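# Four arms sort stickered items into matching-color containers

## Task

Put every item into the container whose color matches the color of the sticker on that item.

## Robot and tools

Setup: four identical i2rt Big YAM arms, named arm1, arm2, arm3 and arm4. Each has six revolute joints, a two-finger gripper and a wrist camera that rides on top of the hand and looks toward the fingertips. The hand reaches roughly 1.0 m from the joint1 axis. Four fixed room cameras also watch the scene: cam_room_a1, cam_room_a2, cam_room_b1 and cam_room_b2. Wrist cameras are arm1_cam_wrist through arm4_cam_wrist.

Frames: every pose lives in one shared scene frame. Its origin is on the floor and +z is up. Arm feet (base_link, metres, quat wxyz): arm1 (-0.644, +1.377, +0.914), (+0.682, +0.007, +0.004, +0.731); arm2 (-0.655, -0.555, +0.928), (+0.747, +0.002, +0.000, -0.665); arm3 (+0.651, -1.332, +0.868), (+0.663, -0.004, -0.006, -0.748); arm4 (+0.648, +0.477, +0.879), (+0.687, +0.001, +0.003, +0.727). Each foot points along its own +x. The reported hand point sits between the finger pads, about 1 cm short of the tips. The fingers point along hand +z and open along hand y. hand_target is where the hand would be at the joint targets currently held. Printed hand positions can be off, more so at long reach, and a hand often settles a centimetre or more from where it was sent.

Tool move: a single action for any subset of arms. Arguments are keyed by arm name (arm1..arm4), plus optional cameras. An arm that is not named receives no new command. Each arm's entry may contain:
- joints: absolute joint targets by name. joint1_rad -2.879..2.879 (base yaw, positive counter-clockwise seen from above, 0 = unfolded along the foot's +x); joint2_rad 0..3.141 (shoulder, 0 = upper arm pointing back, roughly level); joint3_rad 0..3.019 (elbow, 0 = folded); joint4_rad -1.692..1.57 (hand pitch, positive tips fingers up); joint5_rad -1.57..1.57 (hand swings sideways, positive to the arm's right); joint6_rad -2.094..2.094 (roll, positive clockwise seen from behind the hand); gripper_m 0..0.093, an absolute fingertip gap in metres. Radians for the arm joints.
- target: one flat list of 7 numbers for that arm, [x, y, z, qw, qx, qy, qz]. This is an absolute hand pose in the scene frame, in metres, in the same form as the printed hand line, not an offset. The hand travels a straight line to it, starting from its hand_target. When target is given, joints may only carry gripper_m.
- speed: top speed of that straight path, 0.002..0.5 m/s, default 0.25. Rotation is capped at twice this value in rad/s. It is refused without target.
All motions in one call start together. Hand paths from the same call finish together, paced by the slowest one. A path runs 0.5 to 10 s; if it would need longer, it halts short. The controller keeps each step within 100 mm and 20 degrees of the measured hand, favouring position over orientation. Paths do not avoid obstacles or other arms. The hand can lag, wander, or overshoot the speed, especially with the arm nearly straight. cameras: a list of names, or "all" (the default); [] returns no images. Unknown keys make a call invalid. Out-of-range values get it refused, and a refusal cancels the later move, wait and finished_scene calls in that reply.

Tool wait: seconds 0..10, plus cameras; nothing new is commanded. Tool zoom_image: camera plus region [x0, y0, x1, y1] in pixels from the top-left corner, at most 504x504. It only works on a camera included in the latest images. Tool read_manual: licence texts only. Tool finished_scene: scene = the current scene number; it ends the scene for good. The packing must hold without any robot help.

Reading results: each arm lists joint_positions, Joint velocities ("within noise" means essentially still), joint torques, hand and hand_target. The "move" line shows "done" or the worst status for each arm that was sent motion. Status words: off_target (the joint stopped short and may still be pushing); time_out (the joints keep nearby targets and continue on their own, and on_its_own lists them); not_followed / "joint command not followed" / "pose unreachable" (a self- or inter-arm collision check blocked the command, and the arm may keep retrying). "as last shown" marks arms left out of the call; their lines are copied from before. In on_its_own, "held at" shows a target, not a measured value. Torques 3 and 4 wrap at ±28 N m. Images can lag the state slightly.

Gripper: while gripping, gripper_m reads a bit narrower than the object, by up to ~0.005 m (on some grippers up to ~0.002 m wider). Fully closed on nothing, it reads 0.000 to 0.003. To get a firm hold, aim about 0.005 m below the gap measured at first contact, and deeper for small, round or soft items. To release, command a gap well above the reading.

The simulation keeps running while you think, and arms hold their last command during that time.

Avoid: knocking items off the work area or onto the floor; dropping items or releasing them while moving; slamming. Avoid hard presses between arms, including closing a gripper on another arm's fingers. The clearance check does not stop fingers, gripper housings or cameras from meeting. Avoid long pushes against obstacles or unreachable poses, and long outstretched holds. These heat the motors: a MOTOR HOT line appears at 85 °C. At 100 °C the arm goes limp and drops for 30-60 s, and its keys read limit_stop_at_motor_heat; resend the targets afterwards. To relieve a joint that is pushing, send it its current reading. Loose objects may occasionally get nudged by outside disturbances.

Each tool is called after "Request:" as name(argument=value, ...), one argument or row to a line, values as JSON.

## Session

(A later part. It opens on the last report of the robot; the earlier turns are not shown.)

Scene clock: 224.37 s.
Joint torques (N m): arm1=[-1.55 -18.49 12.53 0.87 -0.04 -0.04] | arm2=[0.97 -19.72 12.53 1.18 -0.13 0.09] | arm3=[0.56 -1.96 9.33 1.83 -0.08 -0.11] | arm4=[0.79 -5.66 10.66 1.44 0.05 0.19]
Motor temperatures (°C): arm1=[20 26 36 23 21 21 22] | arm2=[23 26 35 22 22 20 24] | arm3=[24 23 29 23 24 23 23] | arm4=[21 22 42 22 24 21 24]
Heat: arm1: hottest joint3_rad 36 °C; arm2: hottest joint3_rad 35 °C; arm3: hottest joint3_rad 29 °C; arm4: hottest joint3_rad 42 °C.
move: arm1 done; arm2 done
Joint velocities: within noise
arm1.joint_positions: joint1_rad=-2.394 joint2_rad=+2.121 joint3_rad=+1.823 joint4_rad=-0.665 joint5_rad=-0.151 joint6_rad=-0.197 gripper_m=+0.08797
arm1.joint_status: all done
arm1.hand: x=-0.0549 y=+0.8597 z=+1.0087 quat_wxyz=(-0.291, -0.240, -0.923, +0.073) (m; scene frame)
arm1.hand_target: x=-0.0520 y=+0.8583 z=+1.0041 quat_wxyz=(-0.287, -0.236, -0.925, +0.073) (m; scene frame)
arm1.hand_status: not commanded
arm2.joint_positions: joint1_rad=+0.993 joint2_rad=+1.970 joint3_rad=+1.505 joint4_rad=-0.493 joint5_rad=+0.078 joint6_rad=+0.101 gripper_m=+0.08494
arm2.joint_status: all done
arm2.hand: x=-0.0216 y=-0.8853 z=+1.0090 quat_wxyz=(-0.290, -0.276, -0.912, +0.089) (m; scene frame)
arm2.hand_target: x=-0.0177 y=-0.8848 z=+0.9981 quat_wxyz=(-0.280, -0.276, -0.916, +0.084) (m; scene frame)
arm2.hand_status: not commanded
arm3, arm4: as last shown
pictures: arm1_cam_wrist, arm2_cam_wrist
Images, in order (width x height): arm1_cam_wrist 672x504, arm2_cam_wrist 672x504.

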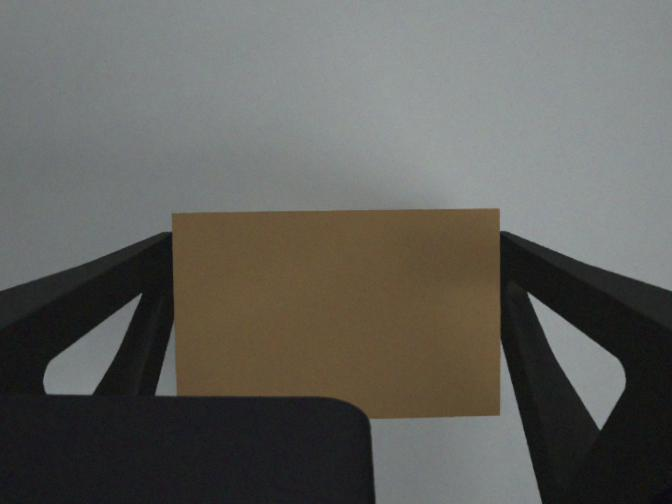

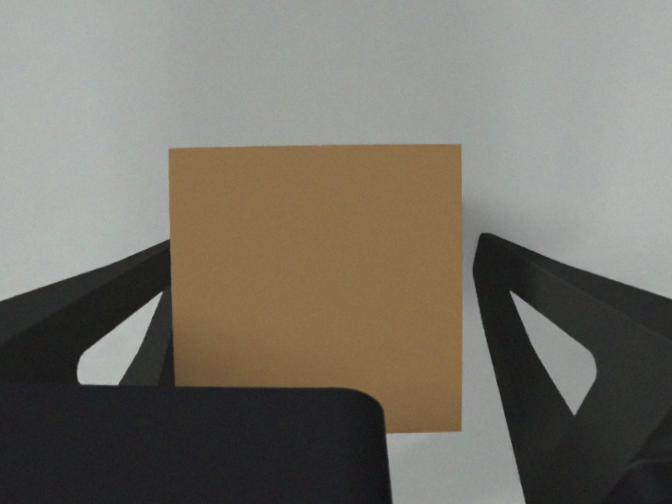

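Request:
move(
  arm1={"target": [-0.100, 0.879, 1.085, 0.2868, 0.2365, 0.9258, -0.0731], "speed": 0.12, "joints": {"gripper_m": 0.093}},
  arm2={"target": [-0.0565, -0.852, 1.09, 0.2791, 0.2765, 0.9156, -0.0842], "speed": 0.12, "joints": {"gripper_m": 0.093}},
  cameras=["arm1_cam_wrist","arm2_cam_wrist"],
)

Request:
move(
  arm1={"target": [-0.35, 1.11, 1.14, 0.2987, 0.2856, 0.9057, -0.0942], "speed": 0.3},
  arm2={"target": [-0.30, -0.74, 1.14, 0.2998, 0.2745, 0.9091, -0.0905], "speed": 0.3},
  arm3={"target": [0.301, -1.0996, 1.14, 0.0988, -0.8996, 0.2716, 0.3274], "speed": 0.3},
  arm4={"joints": {"joint1_rad": 1.016, "joint2_rad": 0.7, "joint3_rad": 1.2, "joint4_rad": -1.2, "joint5_rad": 0, "joint6_rad": 0}},
  cameras=["arm1_cam_wrist","arm2_cam_wrist", "arm3_cam_wrist"],
)

Scene clock: 234.60 s.
Joint torques (N m): arm1=[-2.61 -18.84 11.4 0.95 -0.17 -0.03] | arm2=[1.38 -20.48 10.02 1.35 0.22 0.21] | arm3=[0.5 -2.02 9.33 1.83 -0.08 -0.1] | arm4=[1.2 -5.71 10.76 1.44 0.07 0.2]
Motor temperatures (°C): arm1=[20 26 36 23 21 21 22] | arm2=[23 26 35 22 22 20 24] | arm3=[24 23 29 23 24 23 23] | arm4=[21 22 42 22 24 21 24]
Heat: arm1: hottest joint3_rad 36 °C; arm2: hottest joint3_rad 35 °C; arm3: hottest joint3_rad 29 °C; arm4: hottest joint3_rad 42 °C.
move: arm1 off_target; arm2 off_target
Joint velocities: within noise
arm1.joint_positions: joint1_rad=-2.412 joint2_rad=+1.960 joint3_rad=+1.745 joint4_rad=-0.766 joint5_rad=-0.164 joint6_rad=-0.221 gripper_m=+0.09293
arm1.joint_status: all done
arm1.hand: x=-0.0941 y=+0.8822 z=+1.0750 quat_wxyz=(-0.284, -0.237, -0.926, +0.070) (m; scene frame)
arm1.hand_target: x=-0.0999 y=+0.8791 z=+1.0850 quat_wxyz=(-0.287, -0.236, -0.925, +0.073) (m; scene frame)
arm1.hand_status: off_target (0.012 m and 0.5 deg from the pose sent, 0.091 m and 0.7 deg at the start)
arm2.joint_positions: joint1_rad=+1.009 joint2_rad=+1.792 joint3_rad=+1.483 joint4_rad=-0.652 joint5_rad=+0.083 joint6_rad=+0.108 gripper_m=+0.09290
arm2.joint_status: all done
arm2.hand: x=-0.0520 y=-0.8600 z=+1.0962 quat_wxyz=(-0.290, -0.273, -0.913, +0.088) (m; scene frame)
arm2.hand_target: x=-0.0565 y=-0.8522 z=+1.0900 quat_wxyz=(-0.279, -0.276, -0.916, +0.084) (m; scene frame)
arm2.hand_status: off_target (0.011 m and 1.4 deg from the pose sent, 0.094 m and 1.4 deg at the start)
arm3, arm4: as last shown
pictures: arm1_cam_wrist, arm2_cam_wrist
Images, in order (width x height): arm1_cam_wrist 672x504, arm2_cam_wrist 672x504.

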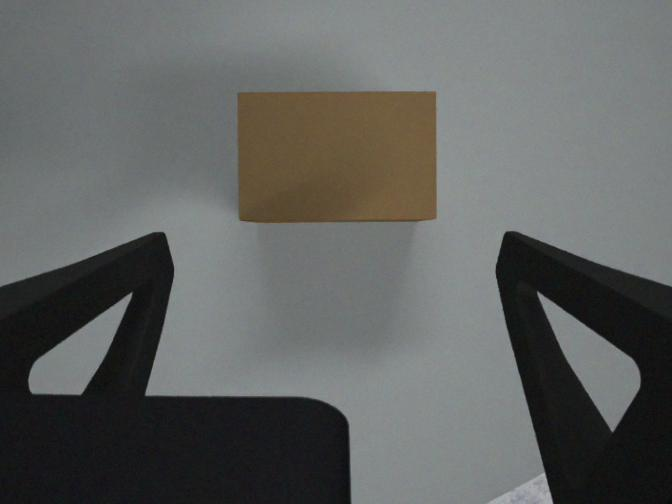

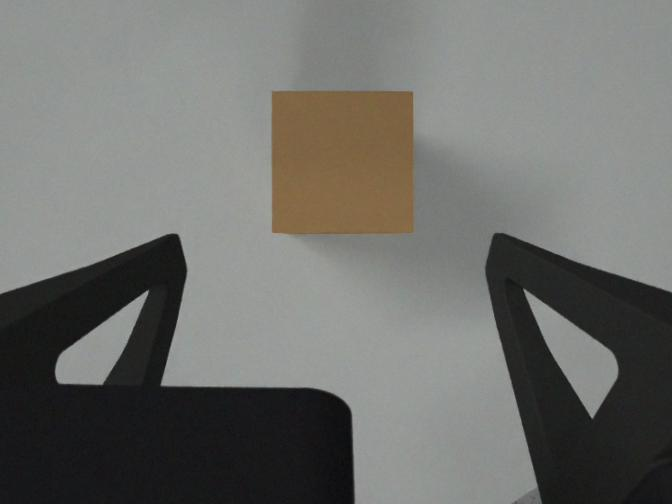

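Scene clock: 236.80 s.
Joint torques (N m): arm1=[-2.61 -2.02 11.79 0.92 0 0.13] | arm2=[1.38 -6.89 10.55 1.42 0.23 0.16] | arm3=[1.73 -7.36 9.63 1.92 0.12 -0.03] | arm4=[1.49 -1.32 9.25 1.54 0.13 0.17]
Motor temperatures (°C): arm1=[20 26 36 23 21 21 22] | arm2=[23 26 35 22 22 20 24] | arm3=[24 23 29 23 24 23 23] | arm4=[21 22 42 22 24 21 24]
Heat: arm1: hottest joint3_rad 36 °C; arm2: hottest joint3_rad 35 °C; arm3: hottest joint3_rad 29 °C; arm4: hottest joint3_rad 42 °C.
move: arm1 done; arm2 off_target; arm3 done; arm4 done
Joint velocities: within noise
arm1.joint_positions: joint1_rad=-2.420 joint2_rad=+0.976 joint3_rad=+0.834 joint4_rad=-0.771 joint5_rad=-0.116 joint6_rad=-0.149 gripper_m=+0.09293
arm1.joint_status: not commanded
arm1.hand: x=-0.3466 y=+1.1136 z=+1.1433 quat_wxyz=(-0.306, -0.275, -0.906, +0.096) (m; scene frame)
arm1.hand_target: x=-0.3500 y=+1.1101 z=+1.1400 quat_wxyz=(-0.299, -0.285, -0.906, +0.094) (m; scene frame)
arm1.hand_status: done (0.006 m and 1.5 deg from the pose sent, 0.349 m and 6.9 deg at the start)
arm2.joint_positions: joint1_rad=+1.009 joint2_rad=+1.013 joint3_rad=+0.825 joint4_rad=-0.717 joint5_rad=+0.088 joint6_rad=+0.108 gripper_m=+0.09290
arm2.joint_status: not commanded
arm2.hand: x=-0.2962 y=-0.7447 z=+1.1515 quat_wxyz=(-0.315, -0.272, -0.904, +0.094) (m; scene frame)
arm2.hand_target: x=-0.3001 y=-0.7401 z=+1.1402 quat_wxyz=(-0.300, -0.274, -0.909, +0.091) (m; scene frame)
arm2.hand_status: off_target (0.013 m and 1.9 deg from the pose sent, 0.279 m and 1.3 deg at the start)
arm3.joint_positions: joint1_rad=-2.025 joint2_rad=+1.009 joint3_rad=+0.947 joint4_rad=-0.818 joint5_rad=+0.017 joint6_rad=+0.005 gripper_m=+0.09402
arm3.joint_status: not commanded
arm3.hand: x=+0.3038 y=-1.0994 z=+1.1376 quat_wxyz=(+0.096, -0.902, +0.274, +0.320) (m; scene frame)
arm3.hand_target: x=+0.3010 y=-1.0997 z=+1.1400 quat_wxyz=(+0.099, -0.900, +0.272, +0.327) (m; scene frame)
arm3.hand_status: done (0.004 m and 1.0 deg from the pose sent, 0.208 m and 8.6 deg at the start)
arm4.joint_positions: joint1_rad=+1.013 joint2_rad=+0.700 joint3_rad=+1.190 joint4_rad=-1.210 joint5_rad=-0.002 joint6_rad=-0.011 gripper_m=+0.09402
arm4.joint_status: all done
arm4.hand: x=+0.3888 y=+0.6221 z=+1.3240 quat_wxyz=(-0.102, +0.883, -0.222, -0.401) (m; scene frame)
arm4.hand_target: x=+0.3874 y=+0.6224 z=+1.3310 quat_wxyz=(-0.102, +0.878, -0.225, -0.410) (m; scene frame)
arm4.hand_status: not commanded
pictures: arm1_cam_wrist, arm2_cam_wrist, arm3_cam_wrist
Images, in order (width x height): arm1_cam_wrist 672x504, arm2_cam_wrist 672x504, arm3_cam_wrist 672x504.

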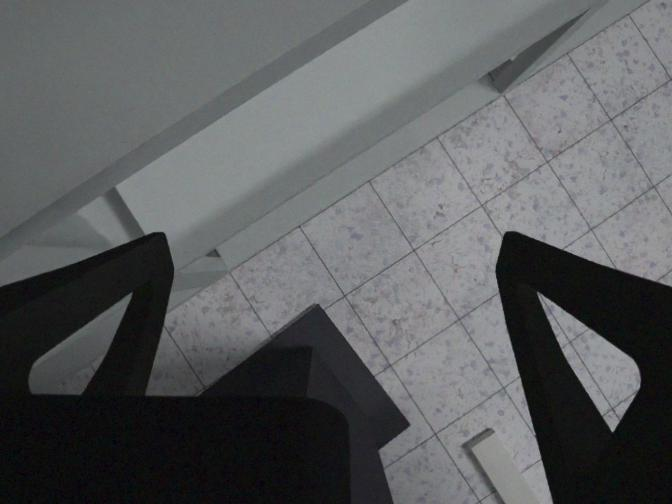

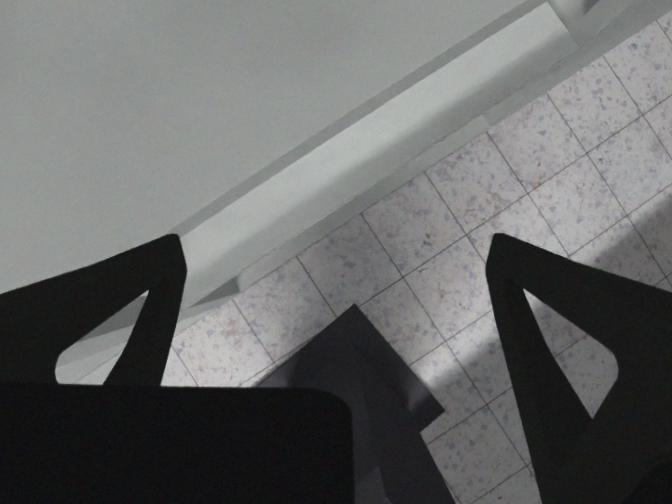

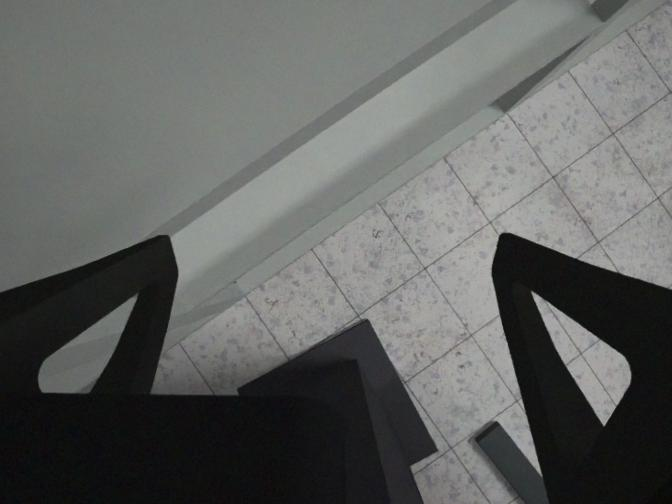

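Request:
move(
  arm4={"target": [0.279, 0.678, 1.14, 0.0845, -0.9106, 0.2321, 0.3314], "speed": 0.3},
  arm3={"target": [0.024, -0.912, 1.104, 0.0988, -0.8996, 0.2716, 0.3274], "speed": 0.25},
  cameras=["arm3_cam_wrist"],
)

Request:
move(
  arm4={"target": [-0.026, 0.858, 1.095, 0.0845, -0.9106, 0.2321, 0.3314], "speed": 0.25},
  cameras=["arm3_cam_wrist","arm4_cam_wrist"],
)

Scene clock: 246.40 s.
Joint torques (N m): arm1=[-3.02 -2.73 11.66 0.87 0.01 0.12] | arm2=[1.38 -6.71 10.56 1.44 0.22 0.16] | arm3=[0.79 -21.83 14.5 0.91 -0.07 -0.12] | arm4=[1.67 -6.83 9.55 1.58 0.18 0.18]
Motor temperatures (°C): arm1=[20 26 37 23 21 21 22] | arm2=[23 26 34 22 22 20 24] | arm3=[24 23 29 23 24 23 23] | arm4=[21 22 41 22 24 21 24]
Heat: arm1: hottest joint3_rad 37 °C; arm2: hottest joint3_rad 34 °C; arm3: hottest joint3_rad 29 °C; arm4: hottest joint3_rad 41 °C.
move: arm3 off_target; arm4 done
Joint velocities: within noise
arm1, arm2: as last shown
arm1.joint_positions: joint1_rad=-2.420 joint2_rad=+0.976 joint3_rad=+0.834 joint4_rad=-0.771 joint5_rad=-0.116 joint6_rad=-0.148 gripper_m=+0.09293
arm1.hand_target: x=-0.3500 y=+1.1101 z=+1.1400 quat_wxyz=(-0.299, -0.286, -0.906, +0.094) (m; scene frame)
arm3.joint_positions: joint1_rad=-2.025 joint2_rad=+1.899 joint3_rad=+1.756 joint4_rad=-0.762 joint5_rad=+0.013 joint6_rad=+0.003 gripper_m=+0.09402
arm3.joint_status: not commanded
arm3.hand: x=+0.0326 y=-0.9252 z=+1.0802 quat_wxyz=(+0.092, -0.906, +0.273, +0.309) (m; scene frame)
arm3.hand_target: x=+0.0253 y=-0.9129 z=+1.1041 quat_wxyz=(+0.099, -0.899, +0.272, +0.328) (m; scene frame)
arm3.hand_status: off_target (0.029 m and 2.4 deg from the pose sent, 0.338 m and 0.9 deg at the start)
arm4.joint_positions: joint1_rad=+1.017 joint2_rad=+1.022 joint3_rad=+0.914 joint4_rad=-0.787 joint5_rad=+0.006 joint6_rad=-0.010 gripper_m=+0.09402
arm4.joint_status: not commanded
arm4.hand: x=+0.2846 y=+0.6780 z=+1.1361 quat_wxyz=(-0.084, +0.915, -0.230, -0.322) (m; scene frame)
arm4.hand_target: x=+0.2790 y=+0.6779 z=+1.1401 quat_wxyz=(-0.084, +0.911, -0.232, -0.331) (m; scene frame)
arm4.hand_status: done (0.007 m and 1.2 deg from the pose sent, 0.221 m and 8.9 deg at the start)
pictures: arm3_cam_wrist
Images, in order (width x height): arm3_cam_wrist 672x504.

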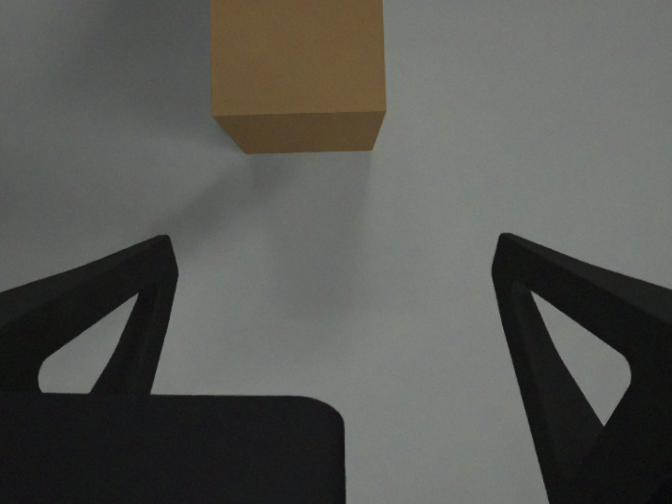

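Scene clock: 248.50 s.
Joint torques (N m): arm1=[-3.02 -2.08 11.81 0.9 0.03 0.14] | arm2=[1.32 -6.95 10.58 1.43 0.23 0.17] | arm3=[0.91 -21.95 14.49 0.9 -0.07 -0.11] | arm4=[0.38 -22.3 13.15 0.81 -0.08 0]
Motor temperatures (°C): arm1=[20 26 37 23 21 21 22] | arm2=[23 26 34 22 22 20 24] | arm3=[24 23 30 23 24 23 23] | arm4=[21 22 41 22 24 21 24]
Heat: arm1: hottest joint3_rad 37 °C; arm2: hottest joint3_rad 34 °C; arm3: hottest joint3_rad 30 °C; arm4: hottest joint3_rad 41 °C.
move: arm4 off_target
Joint velocities: within noise
arm1, arm2, arm3: as last shown
arm3.joint_positions: joint1_rad=-2.025 joint2_rad=+1.899 joint3_rad=+1.756 joint4_rad=-0.762 joint5_rad=+0.013 joint6_rad=+0.002 gripper_m=+0.09402
arm3.hand_target: x=+0.0253 y=-0.9129 z=+1.1041 quat_wxyz=(+0.099, -0.899, +0.271, +0.328) (m; scene frame)
arm4.joint_positions: joint1_rad=+1.009 joint2_rad=+1.966 joint3_rad=+1.805 joint4_rad=-0.738 joint5_rad=-0.001 joint6_rad=-0.010 gripper_m=+0.09402
arm4.joint_status: not commanded
arm4.hand: x=-0.0165 y=+0.8464 z=+1.0810 quat_wxyz=(-0.081, +0.915, -0.232, -0.321) (m; scene frame)
arm4.hand_target: x=-0.0250 y=+0.8575 z=+1.0952 quat_wxyz=(-0.085, +0.910, -0.232, -0.332) (m; scene frame)
arm4.hand_status: off_target (0.021 m and 1.4 deg from the pose sent, 0.361 m and 1.2 deg at the start)
pictures: arm3_cam_wrist, arm4_cam_wrist
Images, in order (width x height): arm3_cam_wrist 672x504, arm4_cam_wrist 672x504.

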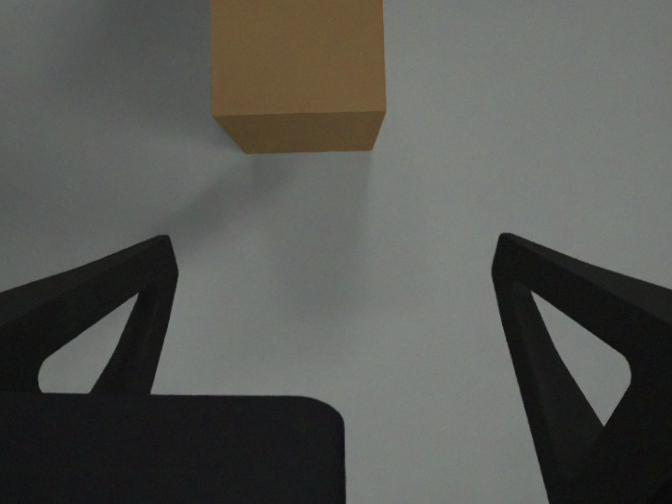

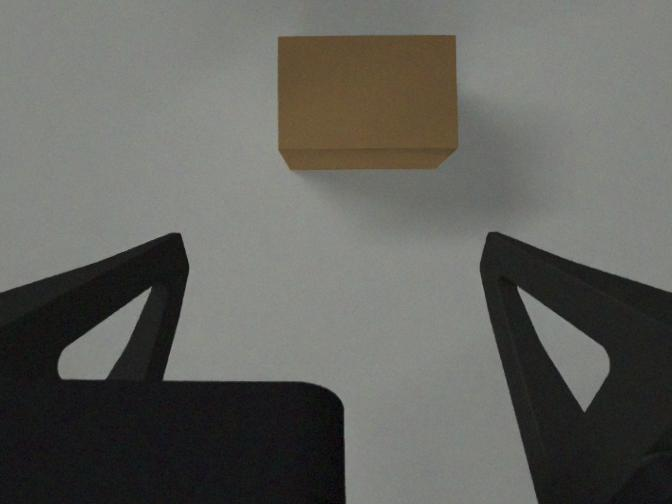

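Request:
move(
  arm3={"target": [-0.048, -0.879, 1.051, 0.0988, -0.8996, 0.2716, 0.3274], "speed": 0.12},
  arm4={"target": [-0.087, 0.904, 1.018, 0.0845, -0.9106, 0.2321, 0.3314], "speed": 0.12},
  cameras=["arm3_cam_wrist","arm4_cam_wrist"],
)

Scene clock: 271.13 s.
Joint torques (N m): arm1=[-3.25 -2.61 11.85 1.01 0.01 0.13] | arm2=[1.38 -6.83 10.55 1.42 0.22 0.16] | arm3=[2.02 -24.64 14.6 0.85 0.11 0] | arm4=[0.44 -24.53 13.2 1.37 -0.06 -0.06]
Motor temperatures (°C): arm1=[20 25 37 23 21 21 22] | arm2=[23 26 34 22 22 20 23] | arm3=[24 24 34 23 24 23 23] | arm4=[21 25 40 22 24 21 24]
Heat: arm1: hottest joint3_rad 37 °C; arm2: hottest joint3_rad 34 °C; arm3: hottest joint3_rad 34 °C; arm4: hottest joint3_rad 40 °C.
move: arm3 off_target; arm4 off_target
Joint velocities: within noise
arm1, arm2: as last shown
arm3.joint_positions: joint1_rad=-2.025 joint2_rad=+2.145 joint3_rad=+2.026 joint4_rad=-0.777 joint5_rad=+0.018 joint6_rad=+0.002 gripper_m=+0.09402
arm3.joint_status: not commanded
arm3.hand: x=-0.0334 y=-0.8821 z=+1.0346 quat_wxyz=(+0.095, -0.905, +0.273, +0.313) (m; scene frame)
arm3.hand_target: x=-0.0470 y=-0.8798 z=+1.0510 quat_wxyz=(+0.099, -0.899, +0.271, +0.328) (m; scene frame)
arm3.hand_status: off_target (0.022 m and 1.9 deg from the pose sent, 0.097 m and 2.4 deg at the start)
arm4.joint_positions: joint1_rad=+0.995 joint2_rad=+2.216 joint3_rad=+2.047 joint4_rad=-0.736 joint5_rad=-0.010 joint6_rad=-0.015 gripper_m=+0.09402
arm4.joint_status: not commanded
arm4.hand: x=-0.0746 y=+0.8899 z=+1.0156 quat_wxyz=(-0.080, +0.915, -0.235, -0.318) (m; scene frame)
arm4.hand_target: x=-0.0856 y=+0.9033 z=+1.0180 quat_wxyz=(-0.085, +0.910, -0.232, -0.332) (m; scene frame)
arm4.hand_status: off_target (0.019 m and 1.7 deg from the pose sent, 0.111 m and 1.4 deg at the start)
pictures: arm3_cam_wrist, arm4_cam_wrist
Images, in order (width x height): arm3_cam_wrist 672x504, arm4_cam_wrist 672x504.

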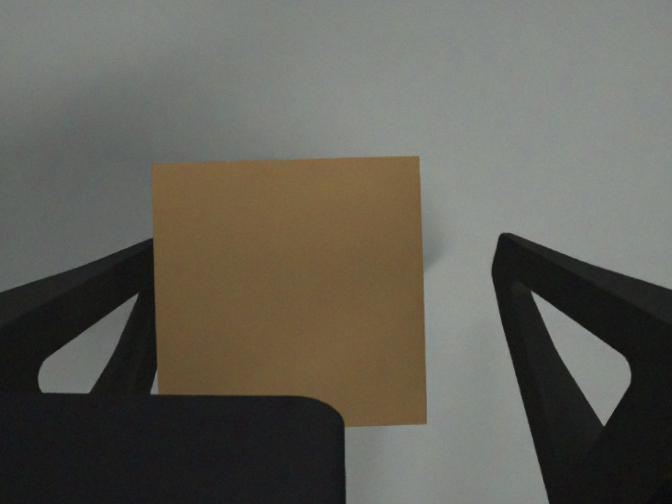

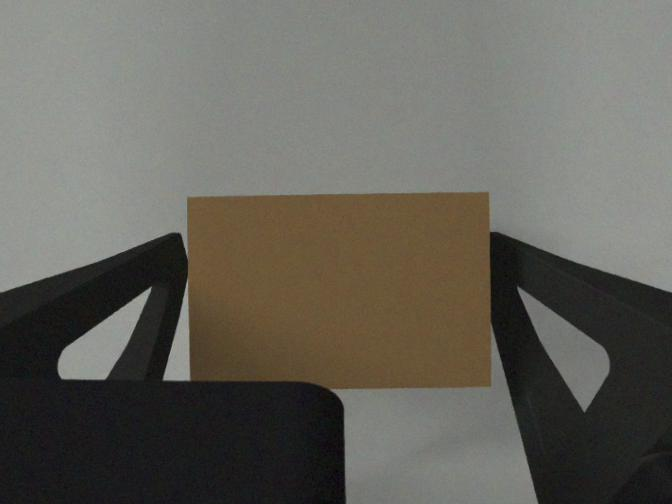

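Request:
move(
  arm3={"target": [-0.058, -0.890, 1.044, 0.0988, -0.8996, 0.2716, 0.3274], "speed": 0.08},
  arm4={"target": [-0.086, 0.903, 0.995, 0.0845, -0.9106, 0.2321, 0.3314], "speed": 0.08},
  cameras=["arm3_cam_wrist","arm4_cam_wrist"],
)

Scene clock: 281.00 s.
Joint torques (N m): arm1=[-2.84 -2.78 11.84 1.07 0.01 0.09] | arm2=[1.38 -6.77 10.54 1.4 0.22 0.17] | arm3=[2.32 -24 14.56 1.32 0.12 0] | arm4=[0.67 -24.76 10.28 1.63 -0.06 -0.04]
Motor temperatures (°C): arm1=[20 25 37 23 21 21 22] | arm2=[23 25 34 22 22 20 23] | arm3=[24 25 36 23 24 23 23] | arm4=[21 25 42 22 24 21 24]
Heat: arm1: hottest joint3_rad 37 °C; arm2: hottest joint3_rad 34 °C; arm3: hottest joint3_rad 36 °C; arm4: hottest joint3_rad 42 °C.
move: arm3 off_target; arm4 off_target
Joint velocities: within noise
arm1, arm2: as last shown
arm3.joint_positions: joint1_rad=-2.008 joint2_rad=+2.149 joint3_rad=+2.026 joint4_rad=-0.777 joint5_rad=+0.031 joint6_rad=+0.015 gripper_m=+0.09402
arm3.joint_status: not commanded
arm3.hand: x=-0.0395 y=-0.8915 z=+1.0312 quat_wxyz=(+0.096, -0.905, +0.274, +0.310) (m; scene frame)
arm3.hand_target: x=-0.0568 y=-0.8909 z=+1.0442 quat_wxyz=(+0.099, -0.899, +0.272, +0.328) (m; scene frame)
arm3.hand_status: off_target (0.023 m and 2.1 deg from the pose sent, 0.028 m and 1.8 deg at the start)
arm4.joint_positions: joint1_rad=+0.995 joint2_rad=+2.226 joint3_rad=+2.047 joint4_rad=-0.692 joint5_rad=-0.010 joint6_rad=-0.015 gripper_m=+0.09402
arm4.joint_status: not commanded
arm4.hand: x=-0.0819 y=+0.8940 z=+1.0143 quat_wxyz=(-0.084, +0.910, -0.233, -0.334) (m; scene frame)
arm4.hand_target: x=-0.0850 y=+0.9024 z=+0.9952 quat_wxyz=(-0.084, +0.911, -0.232, -0.331) (m; scene frame)
arm4.hand_status: off_target (0.022 m and 0.3 deg from the pose sent, 0.027 m and 1.7 deg at the start)
pictures: arm3_cam_wrist, arm4_cam_wrist
Images, in order (width x height): arm3_cam_wrist 672x504, arm4_cam_wrist 672x504.

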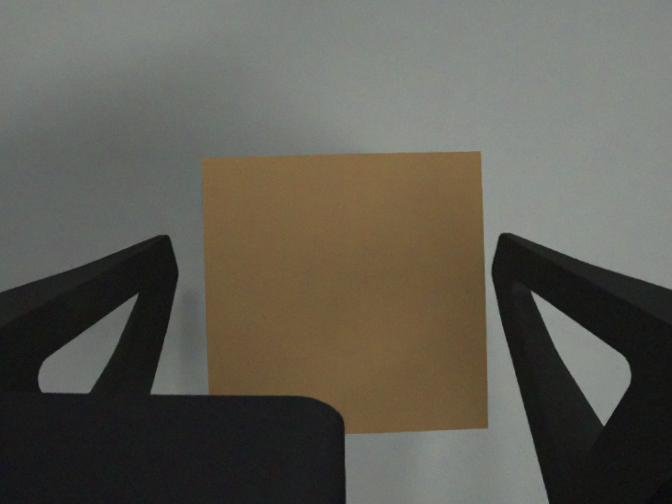

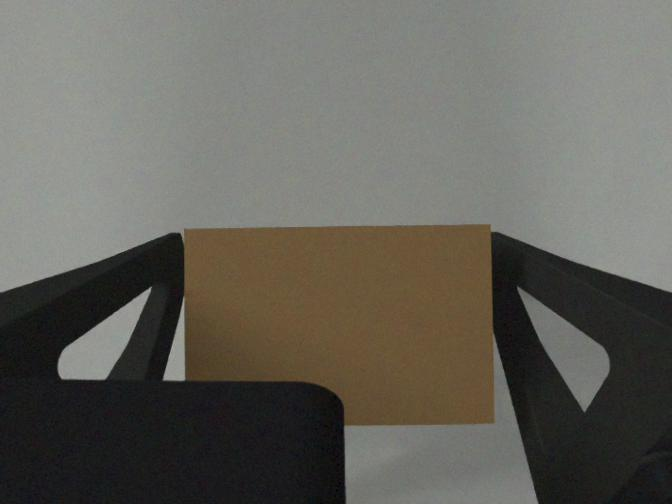

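Request:
move(
  arm3={"joints": {"gripper_m": 0.043}},
  arm4={"target": [-0.078, 0.899, 0.980, 0.0845, -0.9106, 0.2321, 0.3314], "speed": 0.05},
  cameras=["arm3_cam_wrist","arm4_cam_wrist"],
)

Scene clock: 287.13 s.
Joint torques (N m): arm1=[-2.78 -2.73 11.88 0.85 0.02 0.12] | arm2=[1.38 -6.89 10.54 1.42 0.23 0.16] | arm3=[2.49 -24.18 14.6 1.39 0.11 0.03] | arm4=[0.5 -25.47 7.65 1.36 -0.07 -0.03]
Motor temperatures (°C): arm1=[20 25 37 23 21 21 22] | arm2=[23 25 33 22 22 20 23] | arm3=[24 26 36 23 24 23 23] | arm4=[21 25 42 22 24 21 24]
Heat: arm1: hottest joint3_rad 37 °C; arm2: hottest joint3_rad 33 °C; arm3: hottest joint3_rad 36 °C; arm4: hottest joint3_rad 42 °C.
move: arm3 off_target; arm4 off_target
Joint velocities: within noise
arm1, arm2: as last shown
arm3.joint_positions: joint1_rad=-2.008 joint2_rad=+2.149 joint3_rad=+2.026 joint4_rad=-0.777 joint5_rad=+0.032 joint6_rad=+0.016 gripper_m=+0.05323
arm3.joint_status: gripper_m off_target (ended at +0.05326, target +0.04300)
arm3.hand: x=-0.0394 y=-0.8913 z=+1.0312 quat_wxyz=(+0.096, -0.905, +0.275, +0.310) (m; scene frame)
arm3.hand_target: x=-0.0567 y=-0.8909 z=+1.0442 quat_wxyz=(+0.099, -0.899, +0.272, +0.328) (m; scene frame)
arm3.hand_status: not commanded
arm4.joint_positions: joint1_rad=+0.995 joint2_rad=+2.219 joint3_rad=+2.015 joint4_rad=-0.633 joint5_rad=-0.010 joint6_rad=-0.018 gripper_m=+0.09402
arm4.joint_status: not commanded
arm4.hand: x=-0.0843 y=+0.8954 z=+1.0123 quat_wxyz=(-0.088, +0.904, -0.231, -0.349) (m; scene frame)
arm4.hand_target: x=-0.0773 y=+0.8985 z=+0.9806 quat_wxyz=(-0.084, +0.911, -0.232, -0.331) (m; scene frame)
arm4.hand_status: off_target (0.033 m and 2.2 deg from the pose sent, 0.035 m and 0.3 deg at the start)
pictures: arm3_cam_wrist, arm4_cam_wrist
Images, in order (width x height): arm3_cam_wrist 672x504, arm4_cam_wrist 672x504.

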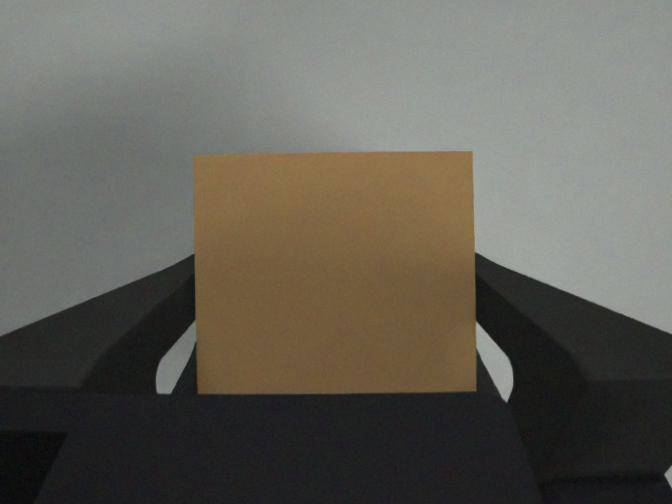

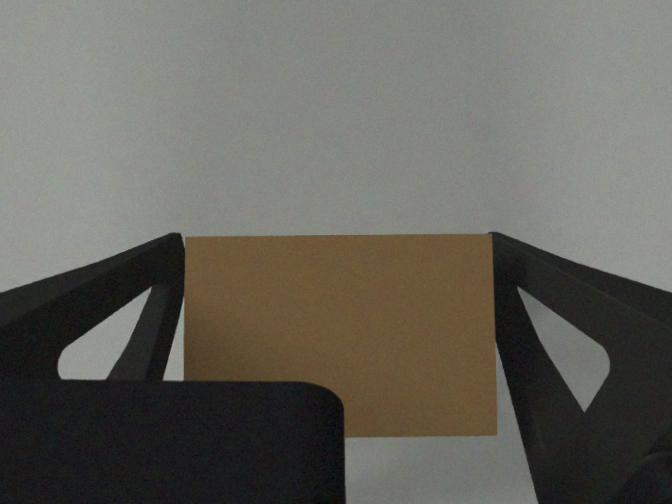

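Request:
move(
  arm4={"target": [-0.066, 0.893, 0.977, 0.0814, -0.9135, 0.2328, 0.3234], "speed": 0.06},
  cameras=["arm4_cam_wrist"],
)

Scene clock: 295.73 s.
Joint torques (N m): arm1=[-2.73 -2.84 11.81 1.05 0.02 0.14] | arm2=[1.38 -6.95 10.54 1.42 0.23 0.17] | arm3=[2.32 -24.12 14.57 1.33 0.11 0.02] | arm4=[0.44 -25.76 7.06 0.79 -0.11 0.11]
Motor temperatures (°C): arm1=[20 24 37 23 21 21 22] | arm2=[23 25 33 22 22 20 23] | arm3=[24 27 37 23 24 23 24] | arm4=[21 26 41 22 24 21 24]
Heat: arm1: hottest joint3_rad 37 °C; arm2: hottest joint3_rad 33 °C; arm3: hottest joint3_rad 37 °C; arm4: hottest joint3_rad 41 °C.
move: arm4 off_target
Joint velocities: within noise
arm1, arm2, arm3: as last shown
arm4.joint_positions: joint1_rad=+0.994 joint2_rad=+2.198 joint3_rad=+1.975 joint4_rad=-0.609 joint5_rad=-0.012 joint6_rad=-0.033 gripper_m=+0.09402
arm4.joint_status: not commanded
arm4.hand: x=-0.0789 y=+0.8924 z=+1.0117 quat_wxyz=(-0.091, +0.905, -0.223, -0.351) (m; scene frame)
arm4.hand_target: x=-0.0659 y=+0.8927 z=+0.9779 quat_wxyz=(-0.081, +0.913, -0.233, -0.324) (m; scene frame)
arm4.hand_status: off_target (0.037 m and 3.6 deg from the pose sent, 0.040 m and 3.2 deg at the start)
pictures: arm4_cam_wrist
Images, in order (width x height): arm4_cam_wrist 672x504.

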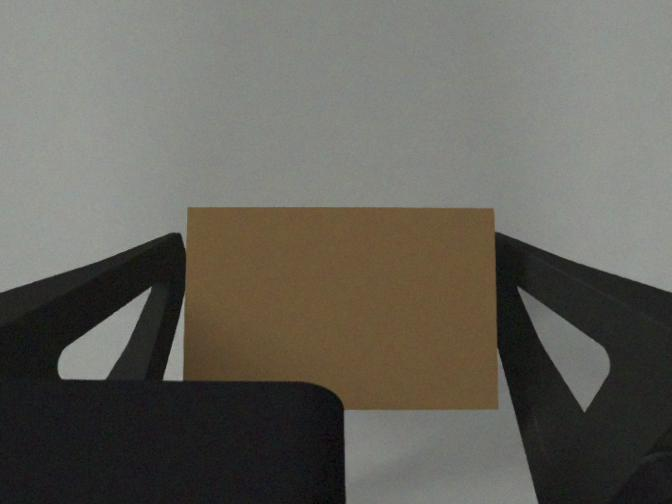

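Request:
move(
  arm4={"target": [-0.0755, 0.8925, 1.016, 0.0827, -0.9124, 0.2325, 0.3266], "speed": 0.06},
  cameras=[],
)

Request:
move(
  arm4={"joints": {"gripper_m": 0.058}},
  cameras=["arm4_cam_wrist"],
)

Scene clock: 307.47 s.
Joint torques (N m): arm1=[-2.9 -2.84 11.96 1.1 0.04 0.12] | arm2=[1.44 -6.77 10.55 1.43 0.23 0.16] | arm3=[2.26 -24.18 14.58 1.32 0.1 0.02] | arm4=[0.67 -25.82 11.73 0.29 0.08 0.13]
Motor temperatures (°C): arm1=[20 24 37 23 21 21 22] | arm2=[23 25 33 22 22 20 23] | arm3=[24 28 38 23 24 23 24] | arm4=[21 26 39 22 24 21 24]
Heat: arm1: hottest joint3_rad 37 °C; arm2: hottest joint3_rad 33 °C; arm3: hottest joint3_rad 38 °C; arm4: hottest joint3_rad 39 °C.
move: arm4 done
Joint velocities: within noise
arm1, arm2, arm3: as last shown
arm4.joint_positions: joint1_rad=+0.994 joint2_rad=+2.195 joint3_rad=+1.993 joint4_rad=-0.683 joint5_rad=-0.012 joint6_rad=-0.033 gripper_m=+0.09402
arm4.joint_status: not commanded
arm4.hand: x=-0.0710 y=+0.8879 z=+1.0123 quat_wxyz=(-0.084, +0.914, -0.226, -0.327) (m; scene frame)
arm4.hand_target: x=-0.0752 y=+0.8923 z=+1.0157 quat_wxyz=(-0.083, +0.912, -0.232, -0.327) (m; scene frame)
arm4.hand_status: done (0.007 m and 0.8 deg from the pose sent, 0.006 m and 3.2 deg at the start)
pictures: none
No camera images: "cameras" was empty.

Scene clock: 308.03 s.
Joint torques (N m): arm1=[-3.19 -2.49 11.81 1.03 0.02 0.11] | arm2=[1.44 -6.95 10.54 1.44 0.22 0.16] | arm3=[2.26 -24.18 14.54 1.29 0.1 0.02] | arm4=[1.08 -26.11 11.82 0.32 -0.05 0.16]
Motor temperatures (°C): arm1=[20 24 37 23 21 21 22] | arm2=[23 25 33 22 22 20 23] | arm3=[24 28 38 23 24 23 24] | arm4=[21 26 40 22 24 21 24]
Heat: arm1: hottest joint3_rad 37 °C; arm2: hottest joint3_rad 33 °C; arm3: hottest joint3_rad 38 °C; arm4: hottest joint3_rad 40 °C.
move: arm4 off_target
Joint velocities: within noise
arm1.joint_positions: joint1_rad=-2.420 joint2_rad=+0.976 joint3_rad=+0.834 joint4_rad=-0.771 joint5_rad=-0.116 joint6_rad=-0.148 gripper_m=+0.09293
arm1.joint_status: not commanded
arm1.hand: x=-0.3466 y=+1.1136 z=+1.1433 quat_wxyz=(-0.306, -0.275, -0.906, +0.096) (m; scene frame)
arm1.hand_target: x=-0.3500 y=+1.1101 z=+1.1400 quat_wxyz=(-0.299, -0.286, -0.906, +0.094) (m; scene frame)
arm1.hand_status: not commanded
arm2.joint_positions: joint1_rad=+1.009 joint2_rad=+1.013 joint3_rad=+0.825 joint4_rad=-0.717 joint5_rad=+0.088 joint6_rad=+0.108 gripper_m=+0.09290
arm2.joint_status: not commanded
arm2.hand: x=-0.2962 y=-0.7447 z=+1.1515 quat_wxyz=(-0.315, -0.272, -0.904, +0.094) (m; scene frame)
arm2.hand_target: x=-0.3001 y=-0.7401 z=+1.1402 quat_wxyz=(-0.300, -0.274, -0.909, +0.091) (m; scene frame)
arm2.hand_status: not commanded
arm3: as last shown
arm4.joint_positions: joint1_rad=+0.991 joint2_rad=+2.195 joint3_rad=+1.993 joint4_rad=-0.685 joint5_rad=-0.008 joint6_rad=-0.033 gripper_m=+0.06921
arm4.joint_status: gripper_m off_target (ended at +0.06924, target +0.05800)
arm4.hand: x=-0.0690 y=+0.8907 z=+1.0120 quat_wxyz=(-0.086, +0.914, -0.228, -0.325) (m; scene frame)
arm4.hand_target: x=-0.0752 y=+0.8924 z=+1.0158 quat_wxyz=(-0.083, +0.912, -0.232, -0.327) (m; scene frame)
arm4.hand_status: not commanded
pictures: arm4_cam_wrist
Images, in order (width x height): arm4_cam_wrist 672x504.

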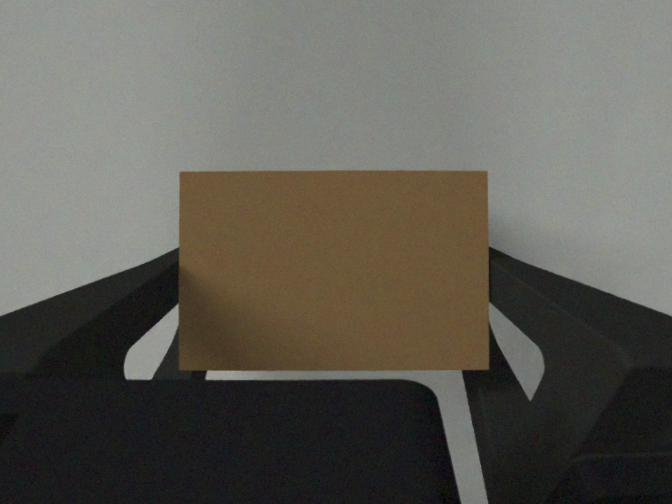

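Request:
move(
  arm3={"target": [-0.052, -0.887, 1.125, 0.0988, -0.8996, 0.2716, 0.3274], "speed": 0.15},
  arm4={"target": [-0.074, 0.893, 1.11, 0.0845, -0.9106, 0.2321, 0.3314], "speed": 0.15},
  cameras=["arm3_cam_wrist","arm4_cam_wrist"],
)

Request:
move(
  arm3={"target": [0.301, -1.0996, 1.16, 0.0988, -0.8996, 0.2716, 0.3274], "speed": 0.25},
  arm4={"target": [0.279, 0.678, 1.16, 0.0845, -0.9106, 0.2321, 0.3314], "speed": 0.25},
  cameras=["arm3_cam_wrist","arm4_cam_wrist"],
)

Scene clock: 316.47 s.
Joint torques (N m): arm1=[-3.02 -2.55 11.93 1.05 0.06 0.12] | arm2=[1.32 -6.83 10.59 1.4 0.23 0.16] | arm3=[1.79 -25.47 14.69 1.01 -0.05 -0.04] | arm4=[1.2 -28.57 13.16 0.58 -0.04 0.16]
Motor temperatures (°C): arm1=[20 24 37 23 21 21 22] | arm2=[23 25 33 22 22 20 23] | arm3=[24 28 38 23 24 23 24] | arm4=[21 26 41 22 24 21 25]
Heat: arm1: hottest joint3_rad 37 °C; arm2: hottest joint3_rad 33 °C; arm3: hottest joint3_rad 38 °C; arm4: hottest joint3_rad 41 °C.
move: arm3 off_target; arm4 off_target
Joint velocities: within noise
arm1, arm2: as last shown
arm3.joint_positions: joint1_rad=-2.008 joint2_rad=+2.149 joint3_rad=+2.219 joint4_rad=-0.973 joint5_rad=+0.032 joint6_rad=+0.016 gripper_m=+0.05323
arm3.joint_status: not commanded
arm3.hand: x=-0.0407 y=-0.8896 z=+1.1043 quat_wxyz=(+0.096, -0.906, +0.275, +0.309) (m; scene frame)
arm3.hand_target: x=-0.0508 y=-0.8877 z=+1.1251 quat_wxyz=(+0.099, -0.899, +0.272, +0.328) (m; scene frame)
arm3.hand_status: off_target (0.024 m and 2.3 deg from the pose sent, 0.095 m and 2.1 deg at the start)
arm4.joint_positions: joint1_rad=+0.991 joint2_rad=+2.188 joint3_rad=+2.153 joint4_rad=-0.898 joint5_rad=-0.008 joint6_rad=-0.033 gripper_m=+0.06921
arm4.joint_status: not commanded
arm4.hand: x=-0.0658 y=+0.8892 z=+1.0700 quat_wxyz=(-0.080, +0.921, -0.230, -0.304) (m; scene frame)
arm4.hand_target: x=-0.0724 y=+0.8921 z=+1.1099 quat_wxyz=(-0.085, +0.910, -0.232, -0.332) (m; scene frame)
arm4.hand_status: off_target (0.041 m and 3.4 deg from the pose sent, 0.098 m and 0.9 deg at the start)
pictures: arm3_cam_wrist, arm4_cam_wrist
Images, in order (width x height): arm3_cam_wrist 672x504, arm4_cam_wrist 672x504.

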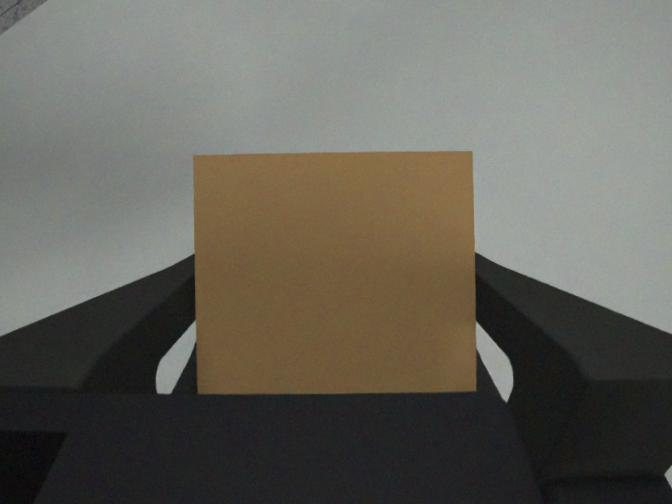

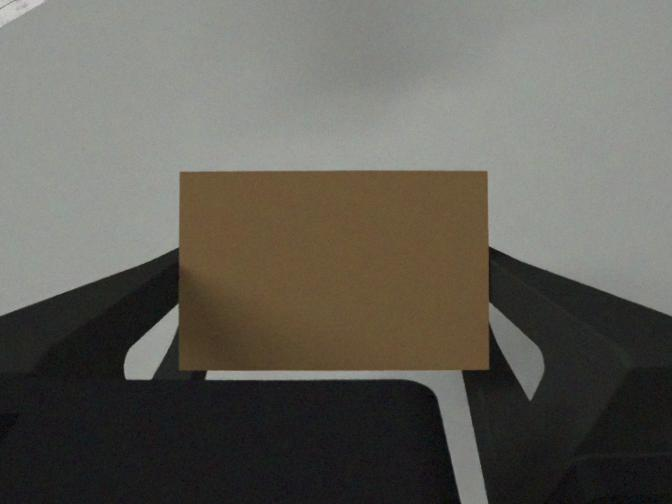

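Scene clock: 318.77 s.
Joint torques (N m): arm1=[-2.55 -2.84 11.71 0.99 0 0.13] | arm2=[1.26 -6.83 10.54 1.42 0.22 0.16] | arm3=[0.79 -6.42 9.8 1.13 -0.07 -0.13] | arm4=[1.03 -6.89 9.73 0.58 0.2 0.19]
Motor temperatures (°C): arm1=[20 24 37 23 21 21 22] | arm2=[23 25 33 22 22 20 23] | arm3=[24 28 38 23 24 23 24] | arm4=[21 26 41 22 24 21 25]
Heat: arm1: hottest joint3_rad 37 °C; arm2: hottest joint3_rad 33 °C; arm3: hottest joint3_rad 38 °C; arm4: hottest joint3_rad 41 °C.
move: arm3 done; arm4 done
Joint velocities: within noise
arm1, arm2: as last shown
arm3.joint_positions: joint1_rad=-2.008 joint2_rad=+0.998 joint3_rad=+0.997 joint4_rad=-0.851 joint5_rad=+0.022 joint6_rad=+0.014 gripper_m=+0.05323
arm3.joint_status: not commanded
arm3.hand: x=+0.2987 y=-1.1027 z=+1.1640 quat_wxyz=(+0.098, -0.898, +0.270, +0.333) (m; scene frame)
arm3.hand_target: x=+0.3010 y=-1.0996 z=+1.1601 quat_wxyz=(+0.099, -0.900, +0.272, +0.327) (m; scene frame)
arm3.hand_status: done (0.006 m and 0.7 deg from the pose sent, 0.405 m and 2.3 deg at the start)
arm4.joint_positions: joint1_rad=+1.017 joint2_rad=+1.015 joint3_rad=+0.963 joint4_rad=-0.812 joint5_rad=+0.007 joint6_rad=-0.010 gripper_m=+0.06921
arm4.joint_status: not commanded
arm4.hand: x=+0.2800 y=+0.6804 z=+1.1616 quat_wxyz=(-0.088, +0.909, -0.228, -0.336) (m; scene frame)
arm4.hand_target: x=+0.2790 y=+0.6780 z=+1.1600 quat_wxyz=(-0.084, +0.911, -0.232, -0.331) (m; scene frame)
arm4.hand_status: done (0.003 m and 0.8 deg from the pose sent, 0.414 m and 3.4 deg at the start)
pictures: arm3_cam_wrist, arm4_cam_wrist
Images, in order (width x height): arm3_cam_wrist 672x504, arm4_cam_wrist 672x504.

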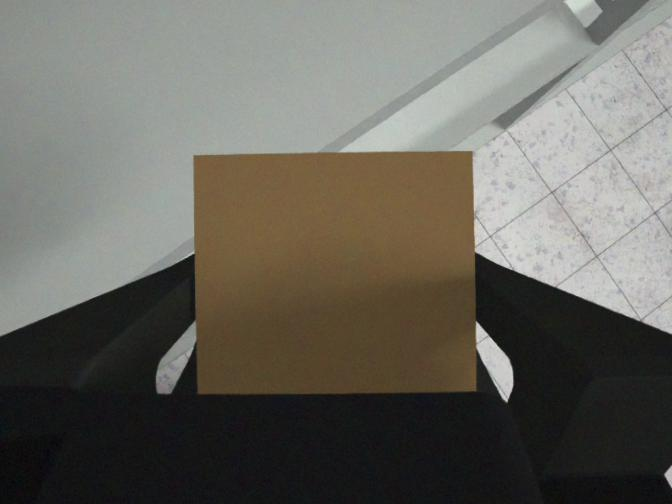

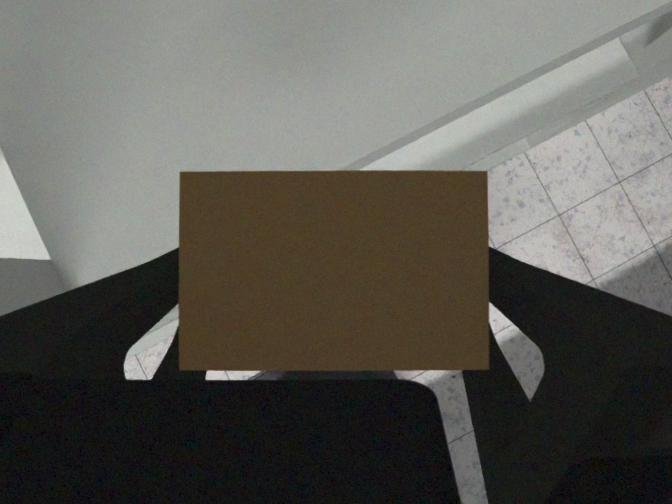

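Request:
move(
  arm3={"joints": {"joint2_rad": 0.7, "joint3_rad": 1.2, "joint4_rad": -1.2, "joint5_rad": 0, "joint6_rad": 0}},
  arm4={"joints": {"joint2_rad": 0.7, "joint3_rad": 1.2, "joint4_rad": -1.2, "joint5_rad": 0, "joint6_rad": 0}},
  cameras=[],
)

Request:
move(
  arm3={"joints": {"joint1_rad": 0.997}},
  arm4={"joints": {"joint1_rad": -1.145}},
  cameras=["arm3_cam_wrist","arm4_cam_wrist"],
)

Scene clock: 357.37 s.
Joint torques (N m): arm1=[-3.14 -2.73 11.97 1.26 0.02 0.11] | arm2=[1.38 -6.71 10.52 1.42 0.22 0.15] | arm3=[0.56 -2.26 10.96 1.31 -0.09 -0.13] | arm4=[1.14 -2.08 9.31 0.9 -0.02 0.12]
Motor temperatures (°C): arm1=[20 24 38 23 21 21 22] | arm2=[23 25 34 22 22 20 23] | arm3=[24 26 33 23 24 23 24] | arm4=[21 25 37 22 24 21 26]
Heat: arm1: hottest joint3_rad 38 °C; arm2: hottest joint3_rad 34 °C; arm3: hottest joint3_rad 33 °C; arm4: hottest joint3_rad 37 °C.
move: arm3 done; arm4 done
Joint velocities: within noise
arm1, arm2: as last shown
arm3.joint_positions: joint1_rad=-2.008 joint2_rad=+0.707 joint3_rad=+1.180 joint4_rad=-1.196 joint5_rad=+0.002 joint6_rad=+0.008 gripper_m=+0.05323
arm3.joint_status: all done
arm3.hand: x=+0.3945 y=-1.1647 z=+1.3045 quat_wxyz=(+0.107, -0.876, +0.258, +0.393) (m; scene frame)
arm3.hand_target: x=+0.3986 y=-1.1640 z=+1.3161 quat_wxyz=(+0.112, -0.871, +0.257, +0.403) (m; scene frame)
arm3.hand_status: not commanded
arm4.joint_positions: joint1_rad=+1.017 joint2_rad=+0.703 joint3_rad=+1.190 joint4_rad=-1.190 joint5_rad=+0.004 joint6_rad=-0.009 gripper_m=+0.06921
arm4.joint_status: all done
arm4.hand: x=+0.3849 y=+0.6239 z=+1.3268 quat_wxyz=(-0.105, +0.880, -0.221, -0.408) (m; scene frame)
arm4.hand_target: x=+0.3862 y=+0.6200 z=+1.3311 quat_wxyz=(-0.100, +0.879, -0.221, -0.411) (m; scene frame)
arm4.hand_status: not commanded
pictures: none
No camera images: "cameras" was empty.

Scene clock: 359.70 s.
Joint torques (N m): arm1=[-2.9 -2.67 11.82 0.9 0.03 0.1] | arm2=[1.38 -6.95 10.56 1.43 0.22 0.17] | arm3=[1.96 -1.96 10.89 1.32 0.12 -0.11] | arm4=[0.73 -1.9 9.25 0.87 0 0.13]
Motor temperatures (°C): arm1=[20 24 38 23 21 21 22] | arm2=[23 25 34 22 22 20 23] | arm3=[24 25 33 23 24 23 24] | arm4=[21 25 37 22 24 21 26]
Heat: arm1: hottest joint3_rad 38 °C; arm2: hottest joint3_rad 34 °C; arm3: hottest joint3_rad 33 °C; arm4: hottest joint3_rad 37 °C.
move: arm3 done; arm4 done
Joint velocities: within noise
arm1, arm2: as last shown
arm3.joint_positions: joint1_rad=+0.987 joint2_rad=+0.707 joint3_rad=+1.180 joint4_rad=-1.196 joint5_rad=-0.002 joint6_rad=+0.006 gripper_m=+0.05317
arm3.joint_status: all done
arm3.hand: x=+0.8808 y=-1.5214 z=+1.3100 quat_wxyz=(-0.390, -0.314, -0.853, +0.146) (m; scene frame)
arm3.hand_target: x=+0.8800 y=-1.5173 z=+1.3215 quat_wxyz=(-0.399, -0.306, -0.851, +0.149) (m; scene frame)
arm3.hand_status: not commanded
arm4.joint_positions: joint1_rad=-1.142 joint2_rad=+0.703 joint3_rad=+1.190 joint4_rad=-1.190 joint5_rad=+0.002 joint6_rad=-0.009 gripper_m=+0.06924
arm4.joint_status: all done
arm4.hand: x=+0.9177 y=+0.6189 z=+1.3243 quat_wxyz=(-0.406, +0.222, -0.881, -0.097) (m; scene frame)
arm4.hand_target: x=+0.9153 y=+0.6172 z=+1.3285 quat_wxyz=(-0.407, +0.217, -0.882, -0.100) (m; scene frame)
arm4.hand_status: not commanded
pictures: arm3_cam_wrist, arm4_cam_wrist
Images, in order (width x height): arm3_cam_wrist 672x504, arm4_cam_wrist 672x504.

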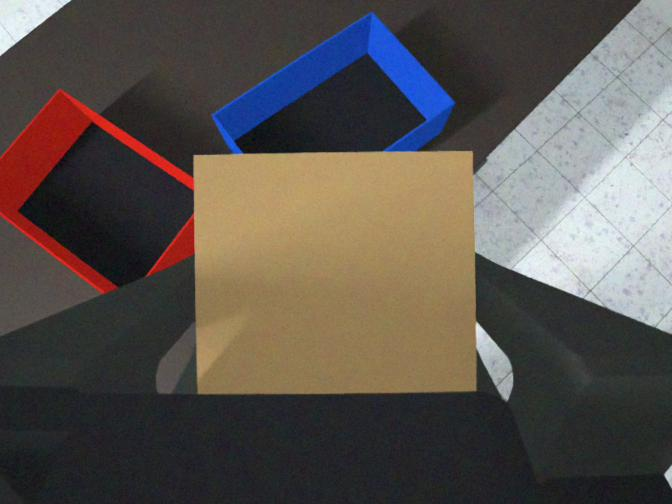

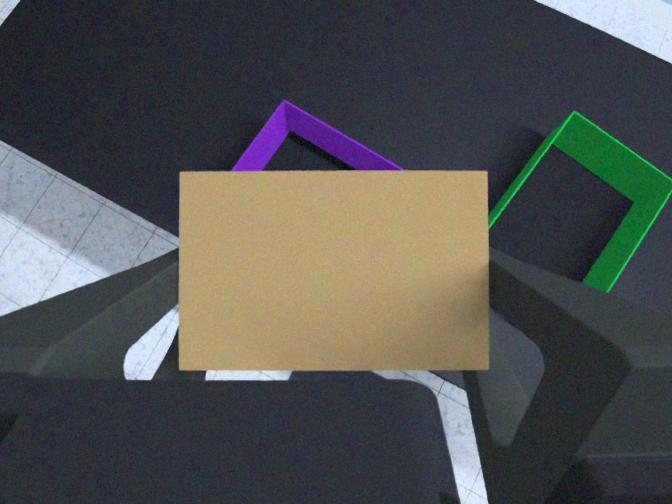

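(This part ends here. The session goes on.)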